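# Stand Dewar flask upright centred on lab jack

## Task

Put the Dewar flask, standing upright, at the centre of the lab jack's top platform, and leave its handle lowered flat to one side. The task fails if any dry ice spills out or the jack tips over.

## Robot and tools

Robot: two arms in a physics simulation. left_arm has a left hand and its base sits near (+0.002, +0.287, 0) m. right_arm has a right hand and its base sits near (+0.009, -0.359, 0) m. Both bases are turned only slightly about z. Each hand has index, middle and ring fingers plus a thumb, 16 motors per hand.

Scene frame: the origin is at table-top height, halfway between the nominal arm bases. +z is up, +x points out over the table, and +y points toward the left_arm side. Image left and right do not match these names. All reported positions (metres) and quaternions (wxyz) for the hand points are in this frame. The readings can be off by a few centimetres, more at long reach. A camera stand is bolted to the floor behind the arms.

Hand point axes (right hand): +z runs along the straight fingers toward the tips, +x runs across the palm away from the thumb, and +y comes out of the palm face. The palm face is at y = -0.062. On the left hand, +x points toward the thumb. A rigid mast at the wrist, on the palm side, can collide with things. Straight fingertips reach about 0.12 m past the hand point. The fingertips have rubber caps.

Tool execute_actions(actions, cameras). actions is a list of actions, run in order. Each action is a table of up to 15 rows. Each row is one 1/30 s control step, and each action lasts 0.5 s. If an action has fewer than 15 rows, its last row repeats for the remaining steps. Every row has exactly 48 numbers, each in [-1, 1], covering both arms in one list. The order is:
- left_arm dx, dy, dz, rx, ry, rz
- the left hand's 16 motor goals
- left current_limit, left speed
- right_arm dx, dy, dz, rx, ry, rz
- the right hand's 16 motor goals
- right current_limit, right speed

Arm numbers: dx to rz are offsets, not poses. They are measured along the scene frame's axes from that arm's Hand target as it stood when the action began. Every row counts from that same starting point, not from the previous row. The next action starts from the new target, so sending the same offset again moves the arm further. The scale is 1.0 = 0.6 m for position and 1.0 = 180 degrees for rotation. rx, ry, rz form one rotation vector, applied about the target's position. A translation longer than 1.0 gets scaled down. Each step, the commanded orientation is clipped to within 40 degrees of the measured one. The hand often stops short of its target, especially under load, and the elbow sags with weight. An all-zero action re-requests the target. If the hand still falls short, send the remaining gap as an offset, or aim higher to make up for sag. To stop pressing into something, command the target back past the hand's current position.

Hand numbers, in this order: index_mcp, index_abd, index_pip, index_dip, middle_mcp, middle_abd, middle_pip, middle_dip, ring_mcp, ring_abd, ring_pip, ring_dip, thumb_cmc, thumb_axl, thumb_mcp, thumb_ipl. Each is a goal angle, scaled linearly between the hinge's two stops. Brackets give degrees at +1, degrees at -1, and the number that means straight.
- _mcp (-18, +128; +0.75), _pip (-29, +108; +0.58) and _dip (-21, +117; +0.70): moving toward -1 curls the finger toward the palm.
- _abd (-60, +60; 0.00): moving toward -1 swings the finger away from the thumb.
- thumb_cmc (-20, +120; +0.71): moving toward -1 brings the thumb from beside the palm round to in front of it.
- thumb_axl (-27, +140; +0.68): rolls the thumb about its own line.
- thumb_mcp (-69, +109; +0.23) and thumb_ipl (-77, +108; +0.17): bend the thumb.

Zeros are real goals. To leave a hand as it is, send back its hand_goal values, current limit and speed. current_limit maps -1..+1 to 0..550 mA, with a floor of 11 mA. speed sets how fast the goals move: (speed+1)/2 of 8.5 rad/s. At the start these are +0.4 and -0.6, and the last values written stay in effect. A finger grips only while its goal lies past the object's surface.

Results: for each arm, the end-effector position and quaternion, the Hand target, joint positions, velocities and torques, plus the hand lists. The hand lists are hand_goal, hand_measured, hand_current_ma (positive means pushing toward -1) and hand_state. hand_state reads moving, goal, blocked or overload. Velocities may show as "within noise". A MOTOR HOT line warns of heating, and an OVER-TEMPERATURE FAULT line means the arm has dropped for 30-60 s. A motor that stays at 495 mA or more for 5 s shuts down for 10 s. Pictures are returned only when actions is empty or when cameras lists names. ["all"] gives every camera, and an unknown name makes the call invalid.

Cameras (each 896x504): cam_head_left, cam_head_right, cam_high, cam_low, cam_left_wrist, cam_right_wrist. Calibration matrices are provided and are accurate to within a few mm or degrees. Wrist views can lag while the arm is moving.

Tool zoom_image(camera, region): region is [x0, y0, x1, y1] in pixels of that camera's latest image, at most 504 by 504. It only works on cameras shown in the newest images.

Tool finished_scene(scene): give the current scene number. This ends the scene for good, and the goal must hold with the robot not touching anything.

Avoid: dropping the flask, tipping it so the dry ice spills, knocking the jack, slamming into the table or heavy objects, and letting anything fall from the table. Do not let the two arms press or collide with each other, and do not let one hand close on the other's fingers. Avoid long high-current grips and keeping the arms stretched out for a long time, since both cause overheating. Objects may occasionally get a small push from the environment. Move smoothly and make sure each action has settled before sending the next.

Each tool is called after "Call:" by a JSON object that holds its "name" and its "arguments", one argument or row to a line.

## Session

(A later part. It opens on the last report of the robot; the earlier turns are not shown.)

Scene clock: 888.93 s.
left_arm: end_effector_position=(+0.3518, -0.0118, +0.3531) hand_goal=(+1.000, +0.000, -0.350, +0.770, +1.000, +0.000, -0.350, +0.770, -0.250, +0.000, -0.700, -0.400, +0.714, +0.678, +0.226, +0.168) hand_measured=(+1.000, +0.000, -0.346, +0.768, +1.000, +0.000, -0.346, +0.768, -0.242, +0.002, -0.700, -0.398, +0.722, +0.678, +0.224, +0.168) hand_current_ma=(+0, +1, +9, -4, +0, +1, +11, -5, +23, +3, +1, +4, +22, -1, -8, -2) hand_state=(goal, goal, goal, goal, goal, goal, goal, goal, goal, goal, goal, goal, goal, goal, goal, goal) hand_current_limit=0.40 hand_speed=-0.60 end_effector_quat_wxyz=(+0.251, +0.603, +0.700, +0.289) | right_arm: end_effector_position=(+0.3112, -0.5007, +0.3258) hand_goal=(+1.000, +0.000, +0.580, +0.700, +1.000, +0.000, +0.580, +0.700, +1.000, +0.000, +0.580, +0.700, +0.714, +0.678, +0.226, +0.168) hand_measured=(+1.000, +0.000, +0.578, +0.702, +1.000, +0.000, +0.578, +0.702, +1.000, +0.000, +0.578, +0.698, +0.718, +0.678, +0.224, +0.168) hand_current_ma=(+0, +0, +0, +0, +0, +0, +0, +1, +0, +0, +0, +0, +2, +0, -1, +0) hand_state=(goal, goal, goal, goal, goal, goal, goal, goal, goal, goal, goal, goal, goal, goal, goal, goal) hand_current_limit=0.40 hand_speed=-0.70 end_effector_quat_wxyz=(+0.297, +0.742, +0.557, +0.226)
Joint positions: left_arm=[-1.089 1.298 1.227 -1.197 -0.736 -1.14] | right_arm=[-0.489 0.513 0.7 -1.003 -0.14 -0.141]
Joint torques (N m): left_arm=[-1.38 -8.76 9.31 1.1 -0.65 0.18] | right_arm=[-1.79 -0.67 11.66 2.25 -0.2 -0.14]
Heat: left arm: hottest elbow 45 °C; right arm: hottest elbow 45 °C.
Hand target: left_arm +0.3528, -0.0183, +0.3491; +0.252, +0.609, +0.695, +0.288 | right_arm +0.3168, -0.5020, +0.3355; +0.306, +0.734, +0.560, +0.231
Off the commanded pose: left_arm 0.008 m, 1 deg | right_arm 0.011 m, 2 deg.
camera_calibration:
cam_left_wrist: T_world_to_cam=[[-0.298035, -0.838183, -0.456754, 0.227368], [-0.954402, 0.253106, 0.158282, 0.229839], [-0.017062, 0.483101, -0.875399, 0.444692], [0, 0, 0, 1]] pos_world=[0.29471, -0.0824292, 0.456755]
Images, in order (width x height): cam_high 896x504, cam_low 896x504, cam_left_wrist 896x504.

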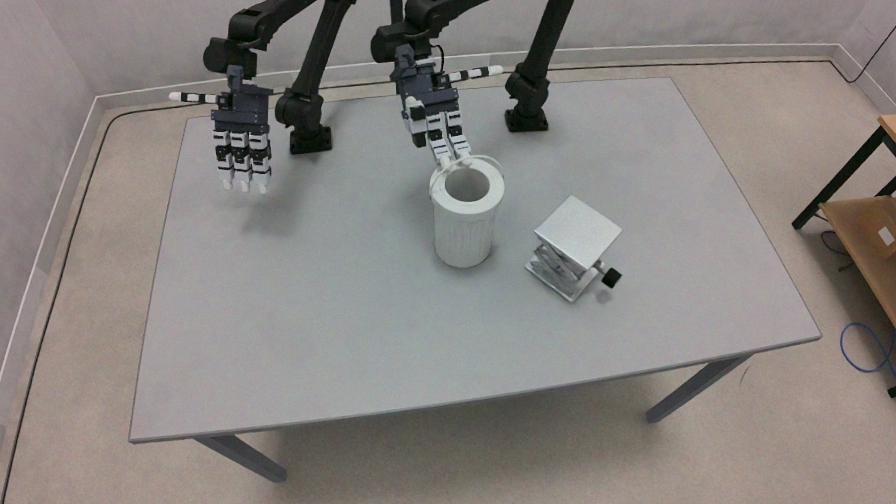

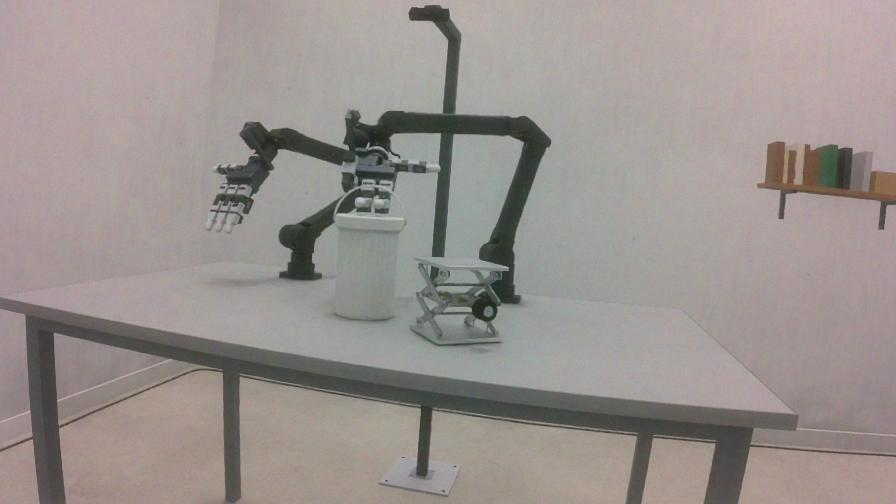

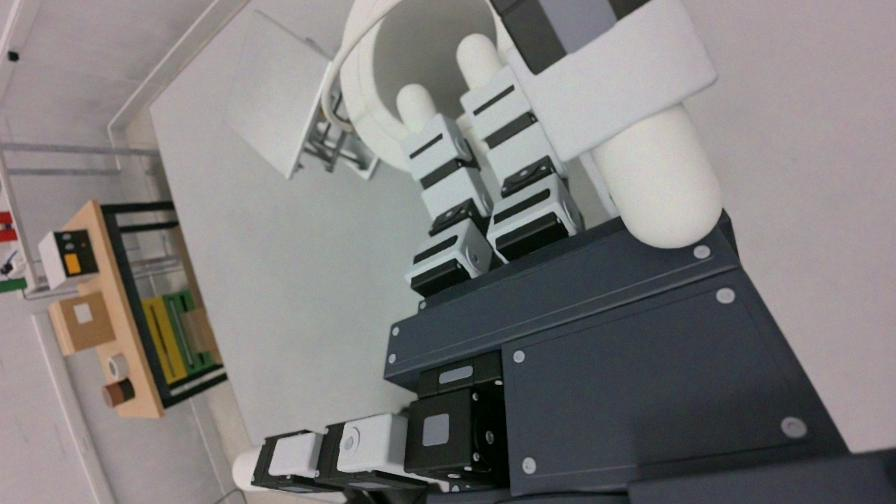

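Call:
{"name": "execute_actions", "arguments": {
  "actions": [
    [[0.045,0.018,0,0,0,0,1,0,-0.35,0.77,1,0,-0.35,0.77,-0.25,0,-0.7,-0.4,0.714,0.678,0.226,0.168,0.4,-0.6,0,0,0,0,0,0,1,0,0.58,0.7,1,0,0.58,0.7,1,0,0.58,0.7,0.714,0.678,0.226,0.168,0.4,-0.7]],
    [[0.049,0.01,0,0,0,0,1,0,-0.35,0.77,1,0,-0.35,0.77,-0.25,0,-0.7,-0.4,0.714,0.678,0.226,0.168,0.4,-0.6,0,0,0,0,0,0,1,0,0.58,0.7,1,0,0.58,0.7,1,0,0.58,0.7,0.714,0.678,0.226,0.168,0.4,-0.7]]
  ],
  "cameras": ["cam_high","cam_low","cam_left_wrist"]
}}

Call:
{"name": "zoom_image", "arguments": {
  "camera": "cam_low",
  "region": [290, 130, 450, 290]
}}

Call:
{"name": "zoom_image", "arguments": {
  "camera": "cam_high",
  "region": [390, 90, 540, 240]
}}

Scene clock: 900.40 s.
left_arm: end_effector_position=(+0.4061, +0.0052, +0.3484) hand_goal=(+1.000, +0.000, -0.350, +0.770, +1.000, +0.000, -0.350, +0.770, -0.250, +0.000, -0.700, -0.400, +0.714, +0.678, +0.226, +0.168) hand_measured=(+1.000, +0.000, -0.346, +0.768, +1.000, +0.000, -0.346, +0.768, -0.242, +0.002, -0.700, -0.398, +0.722, +0.678, +0.224, +0.168) hand_current_ma=(+0, +1, +9, -4, +0, +1, +11, -5, +22, +3, +1, +4, +23, -1, -8, -2) hand_state=(goal, goal, goal, goal, goal, goal, goal, goal, goal, goal, goal, goal, goal, goal, goal, goal) hand_current_limit=0.40 hand_speed=-0.60 end_effector_quat_wxyz=(+0.246, +0.606, +0.699, +0.289) | right_arm: end_effector_position=(+0.3112, -0.5007, +0.3258) hand_goal=(+1.000, +0.000, +0.580, +0.700, +1.000, +0.000, +0.580, +0.700, +1.000, +0.000, +0.580, +0.700, +0.714, +0.678, +0.226, +0.168) hand_measured=(+1.000, +0.000, +0.578, +0.702, +1.000, +0.000, +0.578, +0.702, +1.000, +0.000, +0.578, +0.698, +0.718, +0.678, +0.224, +0.168) hand_current_ma=(+0, +0, +0, +0, +0, +0, +0, +1, +0, +0, +0, +0, +2, +0, -1, +0) hand_state=(goal, goal, goal, goal, goal, goal, goal, goal, goal, goal, goal, goal, goal, goal, goal, goal) hand_current_limit=0.40 hand_speed=-0.70 end_effector_quat_wxyz=(+0.297, +0.742, +0.557, +0.226)
Joint positions: left_arm=[-0.948 1.315 1.226 -1.074 -0.684 -0.964] | right_arm=[-0.489 0.513 0.7 -1.003 -0.14 -0.141]
Joint torques (N m): left_arm=[-1.08 -9.17 10.18 1.31 -0.61 0.2] | right_arm=[-1.85 -0.44 11.6 2.41 -0.2 -0.16]
Heat: left arm: hottest elbow 44 °C; right arm: hottest elbow 45 °C.
Hand target: left_arm +0.4092, -0.0015, +0.3491; +0.252, +0.609, +0.695, +0.288 | right_arm +0.3168, -0.5020, +0.3355; +0.306, +0.734, +0.560, +0.231
Off the commanded pose: left_arm 0.007 m, 1 deg | right_arm 0.011 m, 2 deg.
camera_calibration:
cam_left_wrist: T_world_to_cam=[[-0.30338, -0.833708, -0.461401, 0.259381], [-0.952603, 0.253906, 0.167571, 0.27413], [-0.0225527, 0.49037, -0.871223, 0.434126], [0, 0, 0, 1]] pos_world=[0.349619, -0.066237, 0.451963]
Images, in order (width x height): cam_high 896x504, cam_low 896x504, cam_left_wrist 896x504.

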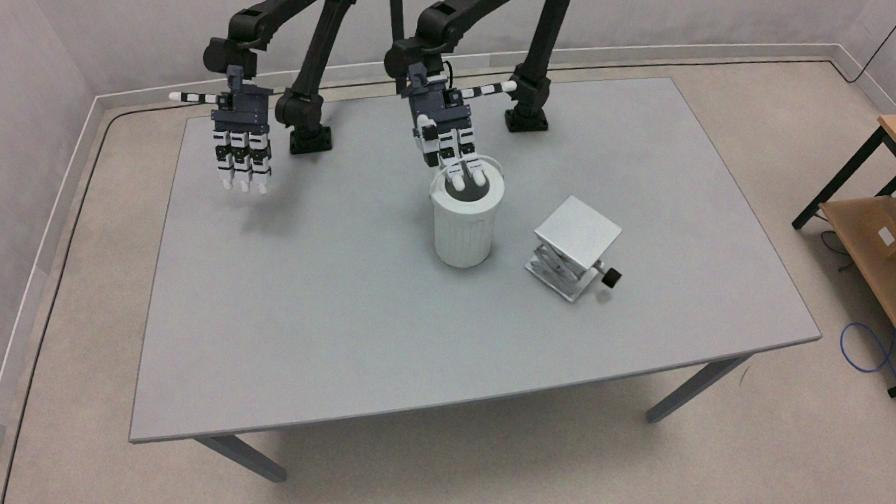

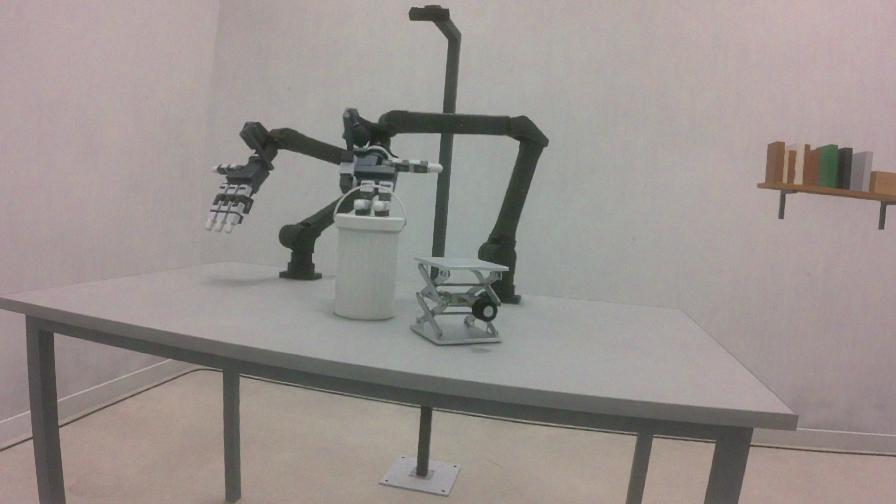

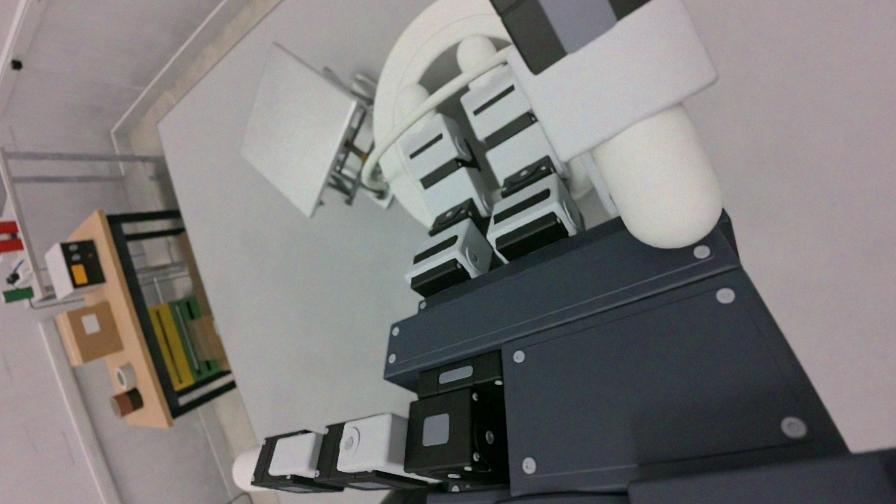

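Scaled by 3.150.

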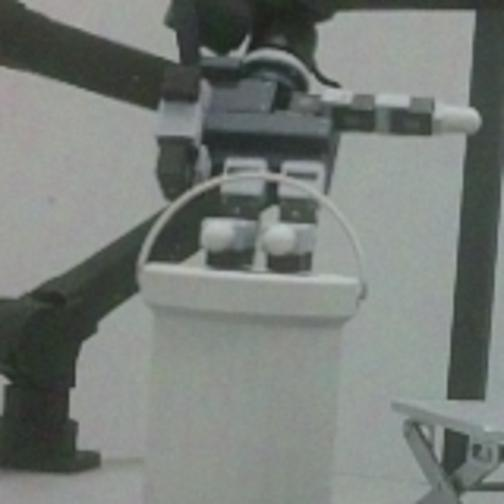

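Scaled by 3.360.

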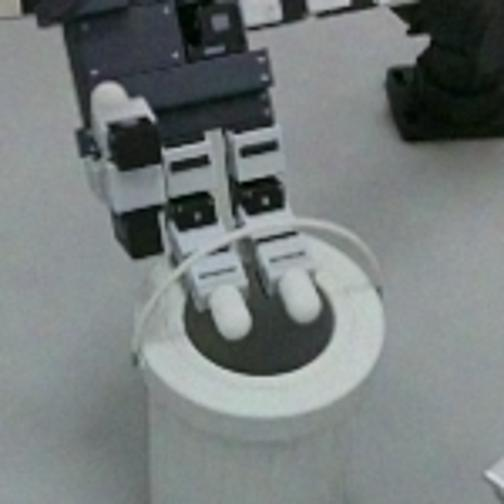

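Call:
{"name": "execute_actions", "arguments": {
  "actions": [
    [[0.029,0.008,0,0,0,0,1,0,-0.35,0.77,1,0,-0.35,0.77,-0.25,0,-0.7,-0.4,0.714,0.678,0.226,0.168,0.4,-0.6,0,0,0,0,0,0,1,0,0.58,0.7,1,0,0.58,0.7,1,0,0.58,0.7,0.714,0.678,0.226,0.168,0.4,-0.7]],
    [[0.029,0.008,0,0,0,0,1,0,-0.35,0.77,1,0,-0.35,0.77,-0.25,0,-0.7,-0.4,0.714,0.678,0.226,0.168,0.4,-0.6,0,0,0,0,0,0,1,0,0.58,0.7,1,0,0.58,0.7,1,0,0.58,0.7,0.714,0.678,0.226,0.168,0.4,-0.7]]
  ],
  "cameras": ["cam_high","cam_low","cam_left_wrist"]
}}

Call:
{"name": "zoom_image", "arguments": {
  "camera": "cam_low",
  "region": [290, 130, 450, 290]
}}

Call:
{"name": "zoom_image", "arguments": {
  "camera": "cam_high",
  "region": [390, 90, 540, 240]
}}

Scene clock: 908.57 s.
left_arm: end_effector_position=(+0.4346, +0.0160, +0.3480) hand_goal=(+1.000, +0.000, -0.350, +0.770, +1.000, +0.000, -0.350, +0.770, -0.250, +0.000, -0.700, -0.400, +0.714, +0.678, +0.226, +0.168) hand_measured=(+1.000, +0.000, -0.346, +0.768, +1.000, +0.000, -0.346, +0.768, -0.242, +0.002, -0.700, -0.398, +0.722, +0.678, +0.224, +0.168) hand_current_ma=(+0, +1, +9, -4, +0, +1, +11, -5, +21, +3, +1, +4, +22, -1, -8, -2) hand_state=(goal, goal, goal, goal, goal, goal, goal, goal, goal, goal, goal, goal, goal, goal, goal, goal) hand_current_limit=0.40 hand_speed=-0.60 end_effector_quat_wxyz=(+0.249, +0.608, +0.697, +0.288) | right_arm: end_effector_position=(+0.3112, -0.5007, +0.3258) hand_goal=(+1.000, +0.000, +0.580, +0.700, +1.000, +0.000, +0.580, +0.700, +1.000, +0.000, +0.580, +0.700, +0.714, +0.678, +0.226, +0.168) hand_measured=(+1.000, +0.000, +0.578, +0.702, +1.000, +0.000, +0.578, +0.702, +1.000, +0.000, +0.578, +0.698, +0.718, +0.678, +0.224, +0.168) hand_current_ma=(+0, +0, +0, +0, +0, +0, +0, +1, +0, +0, +0, +0, +2, +0, -1, +0) hand_state=(goal, goal, goal, goal, goal, goal, goal, goal, goal, goal, goal, goal, goal, goal, goal, goal) hand_current_limit=0.40 hand_speed=-0.70 end_effector_quat_wxyz=(+0.297, +0.742, +0.557, +0.226)
Joint positions: left_arm=[-0.874 1.322 1.226 -1.005 -0.651 -0.87] | right_arm=[-0.489 0.513 0.7 -1.003 -0.14 -0.141]
Joint torques (N m): left_arm=[-0.56 -8.12 11.67 1.28 -0.48 0.2] | right_arm=[-2.02 -0.62 11.59 2.3 -0.2 -0.17]
Heat: left arm: hottest elbow 43 °C; right arm: hottest elbow 45 °C.
Hand target: left_arm +0.4440, +0.0081, +0.3491; +0.252, +0.609, +0.695, +0.288 | right_arm +0.3168, -0.5020, +0.3355; +0.306, +0.734, +0.560, +0.231
Off the commanded pose: left_arm 0.012 m, 0 deg | right_arm 0.011 m, 2 deg.
camera_calibration:
cam_left_wrist: T_world_to_cam=[[-0.308253, -0.83254, -0.460279, 0.278622], [-0.951157, 0.261212, 0.164525, 0.298892], [-0.0167429, 0.488513, -0.872396, 0.426861], [0, 0, 0, 1]] pos_world=[0.377326, -0.0546374, 0.451461]
Images, in order (width x height): cam_high 896x504, cam_low 896x504, cam_left_wrist 896x504.

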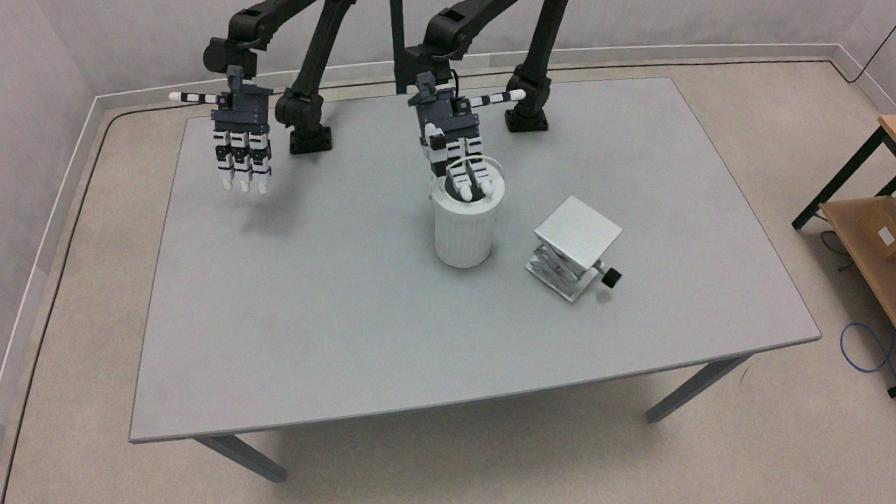

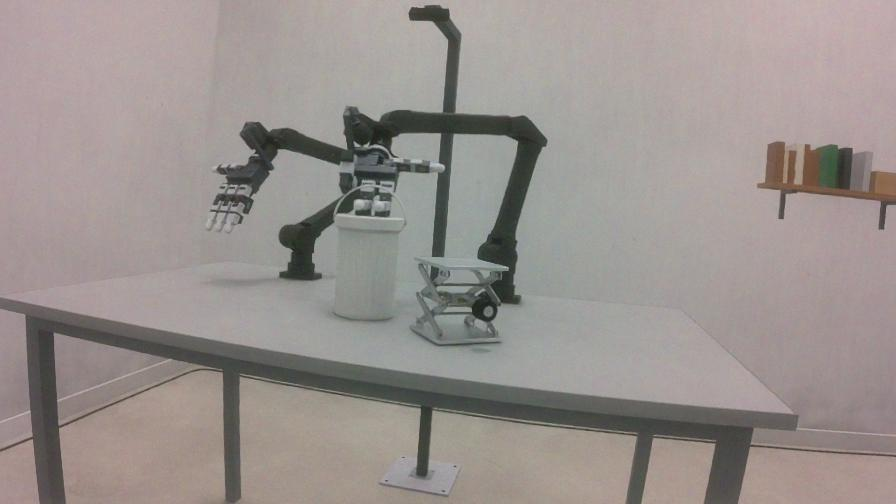

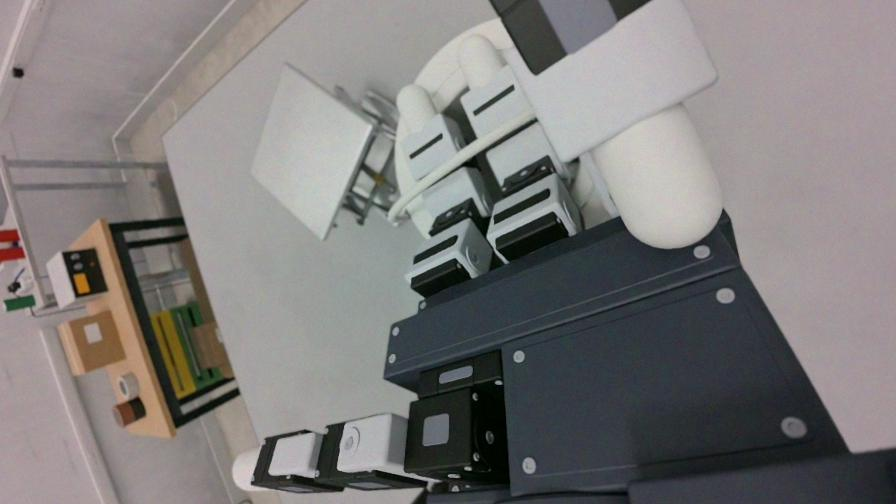

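Scaled by 3.150.

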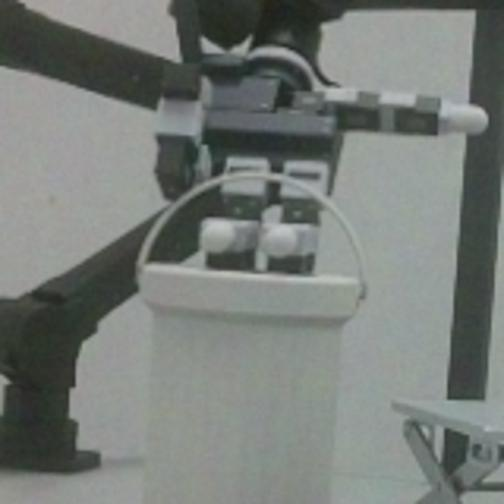

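Scaled by 3.360.

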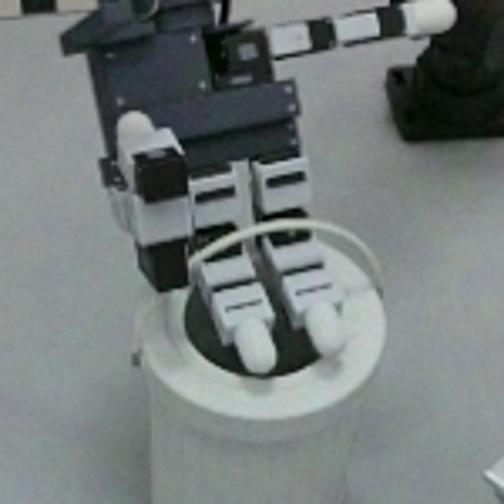

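Call:
{"name": "execute_actions", "arguments": {
  "actions": [
    [[0.029,0.012,0,0,0,0,1,0,-0.35,0.77,1,0,-0.35,0.77,-0.25,0,-0.7,-0.4,0.714,0.678,0.226,0.168,0.4,-0.6,0,0,0,0,0,0,1,0,0.58,0.7,1,0,0.58,0.7,1,0,0.58,0.7,0.714,0.678,0.226,0.168,0.4,-0.7]]
  ],
  "cameras": ["cam_high","cam_low","cam_left_wrist"]
}}

Call:
{"name": "zoom_image", "arguments": {
  "camera": "cam_low",
  "region": [290, 130, 450, 290]
}}

Call:
{"name": "zoom_image", "arguments": {
  "camera": "cam_high",
  "region": [390, 90, 540, 240]
}}

Scene clock: 916.70 s.
left_arm: end_effector_position=(+0.4455, +0.0160, +0.3483) hand_goal=(+1.000, +0.000, -0.350, +0.770, +1.000, +0.000, -0.350, +0.770, -0.250, +0.000, -0.700, -0.400, +0.714, +0.678, +0.226, +0.168) hand_measured=(+1.000, +0.000, -0.346, +0.768, +1.000, +0.000, -0.346, +0.768, -0.248, +0.002, -0.700, -0.398, +0.722, +0.678, +0.224, +0.168) hand_current_ma=(+0, +1, +9, -4, +0, +1, +11, -5, +5, +3, +1, +4, +21, -1, -8, -2) hand_state=(goal, goal, goal, goal, goal, goal, goal, goal, goal, goal, goal, goal, goal, goal, goal, goal) hand_current_limit=0.40 hand_speed=-0.60 end_effector_quat_wxyz=(+0.254, +0.614, +0.691, +0.285) | right_arm: end_effector_position=(+0.3112, -0.5007, +0.3258) hand_goal=(+1.000, +0.000, +0.580, +0.700, +1.000, +0.000, +0.580, +0.700, +1.000, +0.000, +0.580, +0.700, +0.714, +0.678, +0.226, +0.168) hand_measured=(+1.000, +0.000, +0.578, +0.702, +1.000, +0.000, +0.578, +0.702, +1.000, +0.000, +0.578, +0.698, +0.718, +0.678, +0.224, +0.168) hand_current_ma=(+0, +0, +0, +0, +0, +0, +0, +1, +0, +0, +0, +0, +2, +0, -1, +0) hand_state=(goal, goal, goal, goal, goal, goal, goal, goal, goal, goal, goal, goal, goal, goal, goal, goal) hand_current_limit=0.40 hand_speed=-0.70 end_effector_quat_wxyz=(+0.297, +0.742, +0.557, +0.226)
Joint positions: left_arm=[-0.849 1.326 1.226 -0.968 -0.629 -0.821] | right_arm=[-0.489 0.513 0.7 -1.003 -0.14 -0.141]
Joint torques (N m): left_arm=[0.32 -7.77 12.21 1.17 -0.5 0.16] | right_arm=[-2.14 -0.97 11.67 2.29 -0.19 -0.16]
Heat: left arm: hottest elbow 43 °C; right arm: hottest elbow 45 °C.
Hand target: left_arm +0.4614, +0.0153, +0.3491; +0.252, +0.609, +0.695, +0.288 | right_arm +0.3168, -0.5020, +0.3355; +0.306, +0.734, +0.560, +0.231
Off the commanded pose: left_arm 0.016 m, 1 deg | right_arm 0.011 m, 2 deg.
camera_calibration:
cam_left_wrist: T_world_to_cam=[[-0.324038, -0.827886, -0.457826, 0.288212], [-0.946032, 0.2811, 0.161266, 0.307835], [-0.0048154, 0.485374, -0.874293, 0.422798], [0, 0, 0, 1]] pos_world=[0.386649, -0.0531409, 0.451957]
Images, in order (width x height): cam_high 896x504, cam_low 896x504, cam_left_wrist 896x504.

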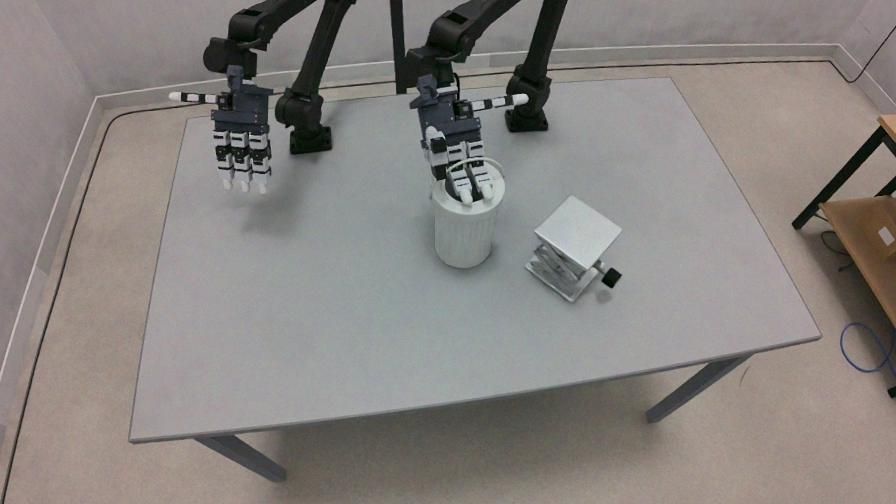

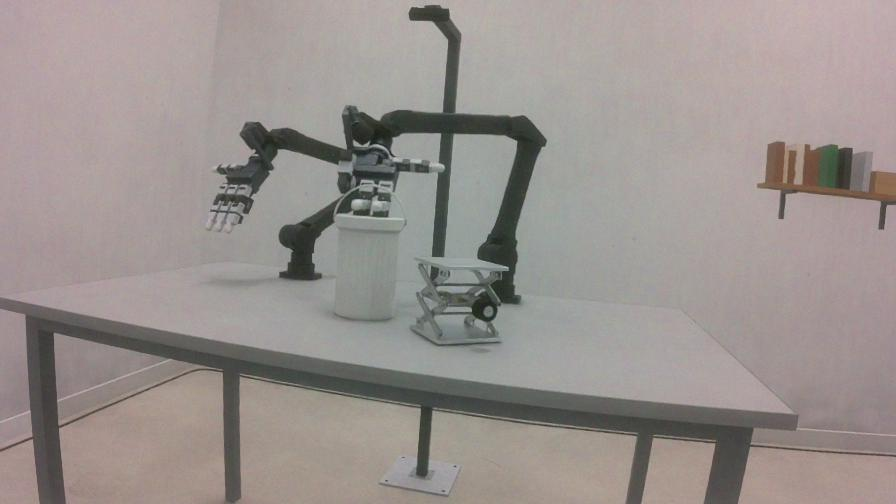

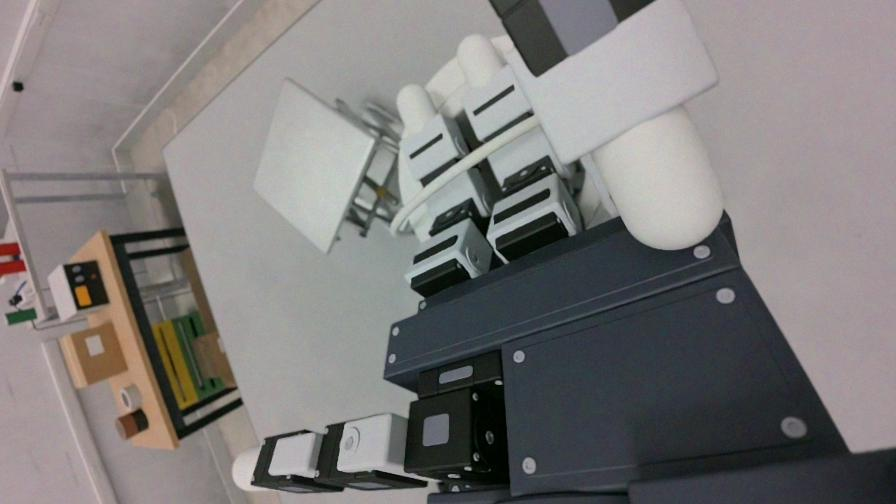

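Scaled by 3.150.

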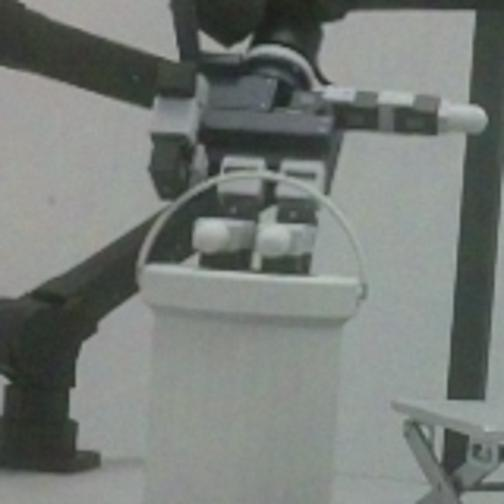

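Scaled by 3.360.

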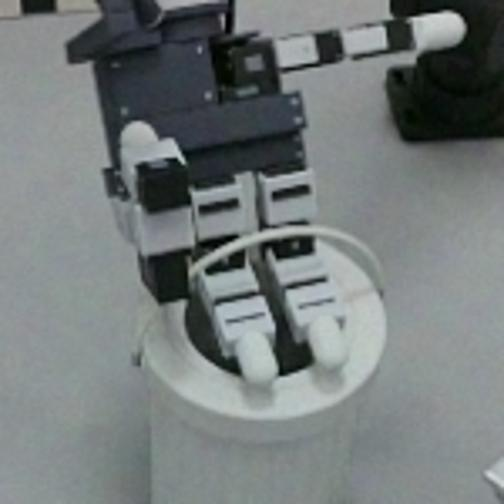

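Call:
{"name": "execute_actions", "arguments": {
  "actions": [
    [[-0.01,-0.002,0,0,0,0,1,0,-0.35,0.77,1,0,-0.35,0.77,-0.55,0,-0.5,-0.1,0.714,0.678,0.226,0.168,0.4,-0.6,0,0,0,0,0,0,1,0,0.58,0.7,1,0,0.58,0.7,1,0,0.58,0.7,0.714,0.678,0.226,0.168,0.4,-0.7]],
    [[0,0,0,0,0,0,1,0,-0.35,0.77,1,0,-0.35,0.77,-0.8,0,0,0.3,0.714,0.678,0.226,0.168,0.4,-0.6,0,0,0,0,0,0,1,0,0.58,0.7,1,0,0.58,0.7,1,0,0.58,0.7,0.714,0.678,0.226,0.168,0.4,-0.7]]
  ],
  "cameras": ["cam_high","cam_low","cam_left_wrist"]
}}

Call:
{"name": "zoom_image", "arguments": {
  "camera": "cam_low",
  "region": [290, 130, 450, 290]
}}

Call:
{"name": "zoom_image", "arguments": {
  "camera": "cam_high",
  "region": [390, 90, 540, 240]
}}

Scene clock: 934.67 s.
left_arm: end_effector_position=(+0.4455, +0.0160, +0.3483) hand_goal=(+1.000, +0.000, -0.350, +0.770, +1.000, +0.000, -0.350, +0.770, -0.800, +0.000, +0.000, +0.300, +0.714, +0.678, +0.226, +0.168) hand_measured=(+1.000, +0.000, -0.346, +0.768, +1.000, +0.000, -0.346, +0.768, -0.830, +0.026, -0.048, +0.276, +0.722, +0.678, +0.224, +0.168) hand_current_ma=(+0, +1, +9, -4, +0, +1, +11, -5, -101, +72, -172, -74, +21, -1, -8, -2) hand_state=(goal, goal, goal, goal, goal, goal, goal, goal, blocked, blocked, blocked, blocked, goal, goal, goal, goal) hand_current_limit=0.40 hand_speed=-0.60 end_effector_quat_wxyz=(+0.254, +0.614, +0.691, +0.285) | right_arm: end_effector_position=(+0.3112, -0.5007, +0.3258) hand_goal=(+1.000, +0.000, +0.580, +0.700, +1.000, +0.000, +0.580, +0.700, +1.000, +0.000, +0.580, +0.700, +0.714, +0.678, +0.226, +0.168) hand_measured=(+1.000, +0.000, +0.578, +0.702, +1.000, +0.000, +0.578, +0.702, +1.000, +0.000, +0.578, +0.698, +0.718, +0.678, +0.224, +0.168) hand_current_ma=(+0, +0, +0, +0, +0, +0, +0, +1, +0, +0, +0, +0, +2, +0, -1, +0) hand_state=(goal, goal, goal, goal, goal, goal, goal, goal, goal, goal, goal, goal, goal, goal, goal, goal) hand_current_limit=0.40 hand_speed=-0.70 end_effector_quat_wxyz=(+0.297, +0.742, +0.557, +0.226)
Joint positions: left_arm=[-0.849 1.326 1.226 -0.968 -0.629 -0.821] | right_arm=[-0.489 0.513 0.7 -1.003 -0.14 -0.141]
Joint torques (N m): left_arm=[-0.97 -8.41 11.82 0.81 -0.73 0.02] | right_arm=[-1.85 -0.44 11.64 2.28 -0.2 -0.13]
Heat: left arm: hottest elbow 43 °C; right arm: hottest elbow 45 °C.
Hand target: left_arm +0.4554, +0.0141, +0.3491; +0.252, +0.609, +0.695, +0.288 | right_arm +0.3168, -0.5020, +0.3355; +0.306, +0.734, +0.560, +0.231
Off the commanded pose: left_arm 0.010 m, 1 deg | right_arm 0.011 m, 2 deg.
camera_calibration:
cam_left_wrist: T_world_to_cam=[[-0.324038, -0.827886, -0.457826, 0.288212], [-0.946032, 0.2811, 0.161266, 0.307835], [-0.0048154, 0.485374, -0.874293, 0.422798], [0, 0, 0, 1]] pos_world=[0.386649, -0.0531409, 0.451957]
Images, in order (width x height): cam_high 896x504, cam_low 896x504, cam_left_wrist 896x504.

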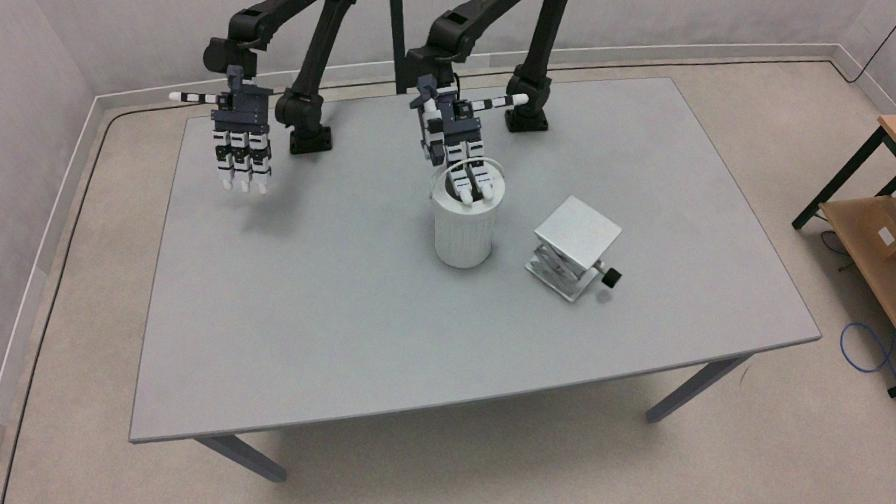

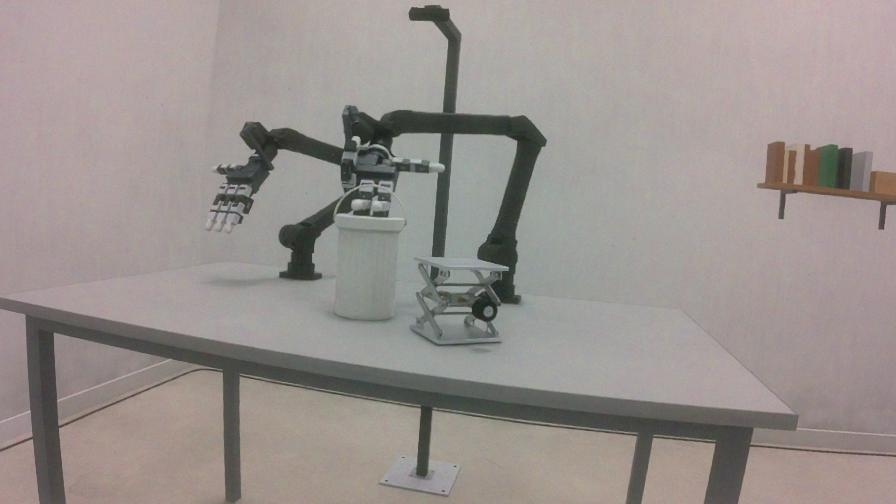

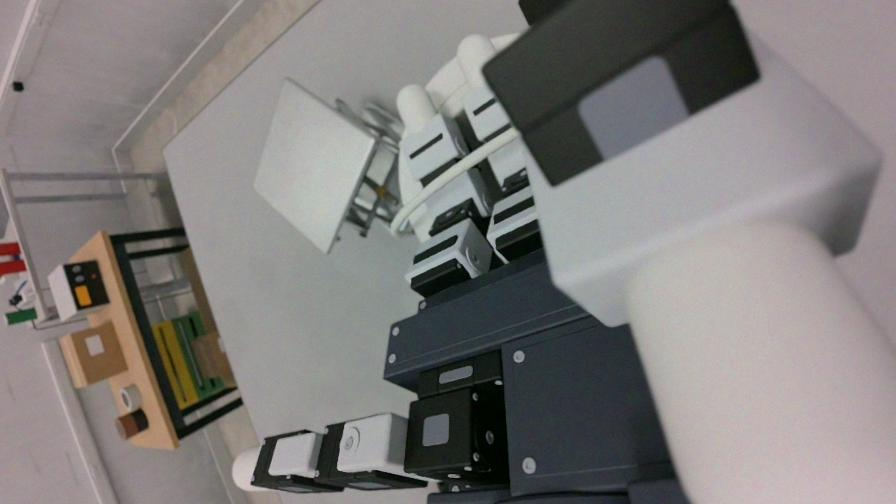

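Scaled by 3.150.

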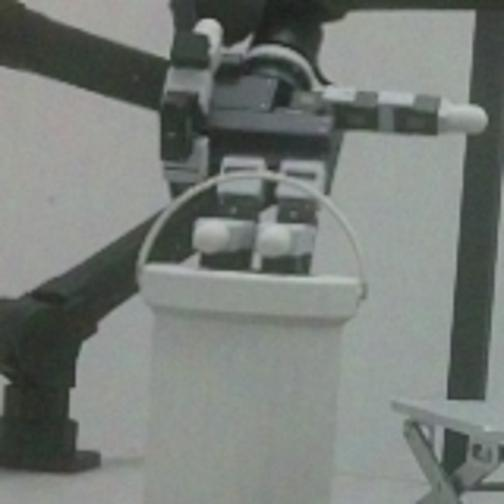

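Scaled by 3.360.

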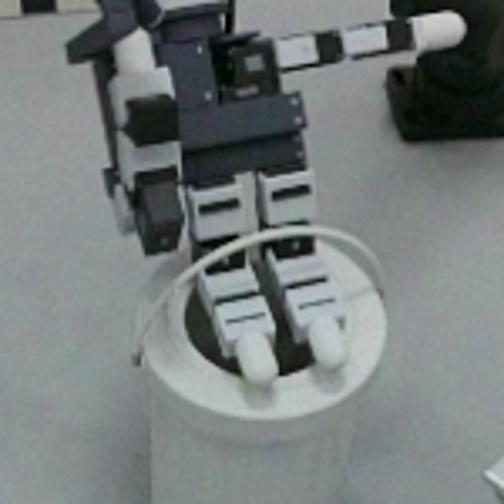

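Call:
{"name": "execute_actions", "arguments": {
  "actions": [
    [[0,0,0,0,0,0,1,0,-0.35,0.77,1,0,-0.35,0.77,-0.5,0,0.1,0.4,0.714,0.678,0.226,0.168,0.4,-0.6,0,0,0,0,0,0,1,0,0.58,0.7,1,0,0.58,0.7,1,0,0.58,0.7,0.714,0.678,0.226,0.168,0.4,-0.7]],
    [[0.015,0.005,0,0,0,0,1,0,-0.35,0.77,1,0,-0.35,0.77,-0.5,0,0.4,0.6,0.714,0.678,0.226,0.168,0.4,-0.6,0,0,0,0,0,0,1,0,0.58,0.7,1,0,0.58,0.7,1,0,0.58,0.7,0.714,0.678,0.226,0.168,0.4,-0.7]]
  ],
  "cameras": ["cam_high","cam_low","cam_left_wrist"]
}}

Call:
{"name": "zoom_image", "arguments": {
  "camera": "cam_high",
  "region": [390, 90, 540, 240]
}}

Scene clock: 941.47 s.
left_arm: end_effector_position=(+0.4490, +0.0196, +0.3478) hand_goal=(+1.000, +0.000, -0.350, +0.770, +1.000, +0.000, -0.350, +0.770, -0.500, +0.000, +0.400, +0.600, +0.714, +0.678, +0.226, +0.168) hand_measured=(+1.000, +0.000, -0.346, +0.768, +1.000, +0.000, -0.346, +0.768, -0.494, +0.004, +0.398, +0.598, +0.722, +0.678, +0.224, +0.168) hand_current_ma=(+0, +1, +9, -4, +0, +1, +11, -5, +13, +6, -2, -5, +21, -1, -8, -2) hand_state=(goal, goal, goal, goal, goal, goal, goal, goal, goal, goal, goal, goal, goal, goal, goal, goal) hand_current_limit=0.40 hand_speed=-0.60 end_effector_quat_wxyz=(+0.252, +0.612, +0.692, +0.286) | right_arm: end_effector_position=(+0.3112, -0.5007, +0.3258) hand_goal=(+1.000, +0.000, +0.580, +0.700, +1.000, +0.000, +0.580, +0.700, +1.000, +0.000, +0.580, +0.700, +0.714, +0.678, +0.226, +0.168) hand_measured=(+1.000, +0.000, +0.578, +0.702, +1.000, +0.000, +0.578, +0.702, +1.000, +0.000, +0.578, +0.698, +0.718, +0.678, +0.224, +0.168) hand_current_ma=(+0, +0, +0, +0, +0, +0, +0, +1, +0, +0, +0, +0, +2, +0, -1, +0) hand_state=(goal, goal, goal, goal, goal, goal, goal, goal, goal, goal, goal, goal, goal, goal, goal, goal) hand_current_limit=0.40 hand_speed=-0.70 end_effector_quat_wxyz=(+0.297, +0.742, +0.557, +0.226)
Joint positions: left_arm=[-0.839 1.327 1.226 -0.965 -0.628 -0.815] | right_arm=[-0.489 0.513 0.7 -1.003 -0.14 -0.141]
Joint torques (N m): left_arm=[0.21 -7.88 12.3 1.2 -0.43 0.17] | right_arm=[-1.96 -0.67 11.49 2.32 -0.19 -0.15]
Heat: left arm: hottest elbow 43 °C; right arm: hottest elbow 45 °C.
Hand target: left_arm +0.4644, +0.0171, +0.3491; +0.252, +0.609, +0.695, +0.288 | right_arm +0.3168, -0.5020, +0.3355; +0.306, +0.734, +0.560, +0.231
Off the commanded pose: left_arm 0.016 m, 1 deg | right_arm 0.011 m, 2 deg.
camera_calibration:
cam_left_wrist: T_world_to_cam=[[-0.319632, -0.828658, -0.459522, 0.29069], [-0.947508, 0.275414, 0.162409, 0.310547], [-0.0080228, 0.487312, -0.873191, 0.421691], [0, 0, 0, 1]] pos_world=[0.390543, -0.0501409, 0.451359]
Images, in order (width x height): cam_high 896x504, cam_low 896x504, cam_left_wrist 896x504.

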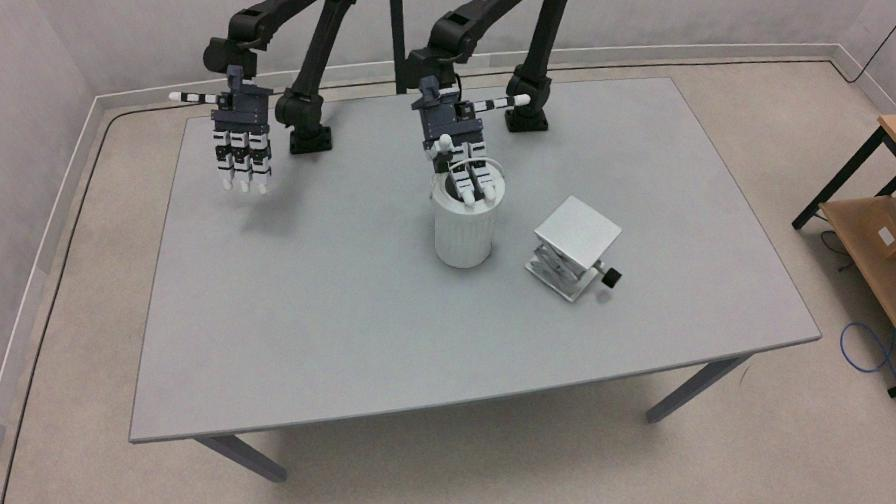

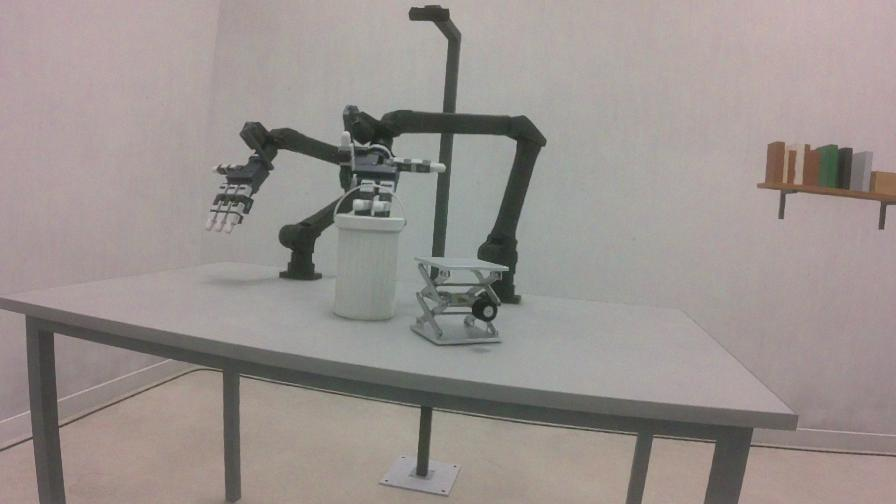

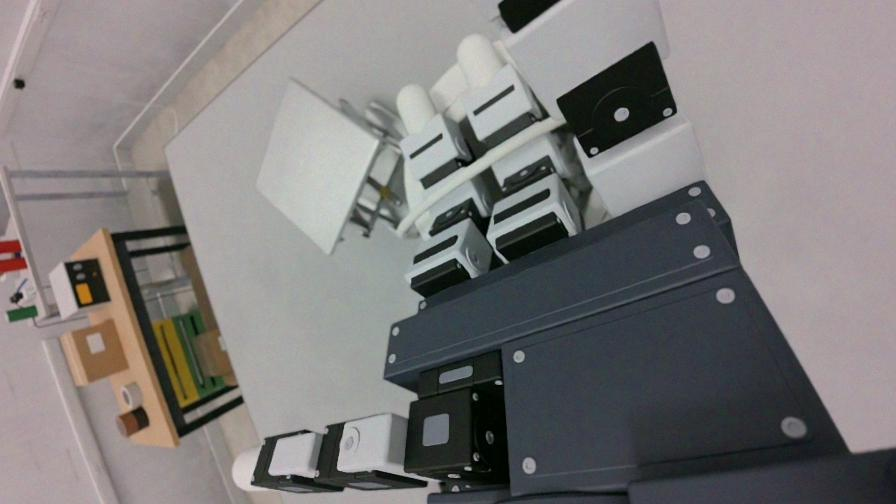

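Scaled by 3.360.

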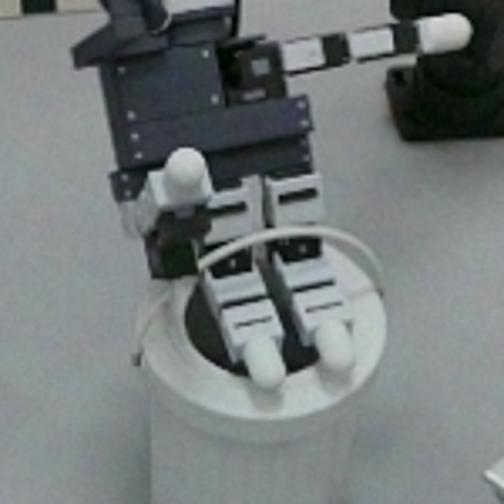

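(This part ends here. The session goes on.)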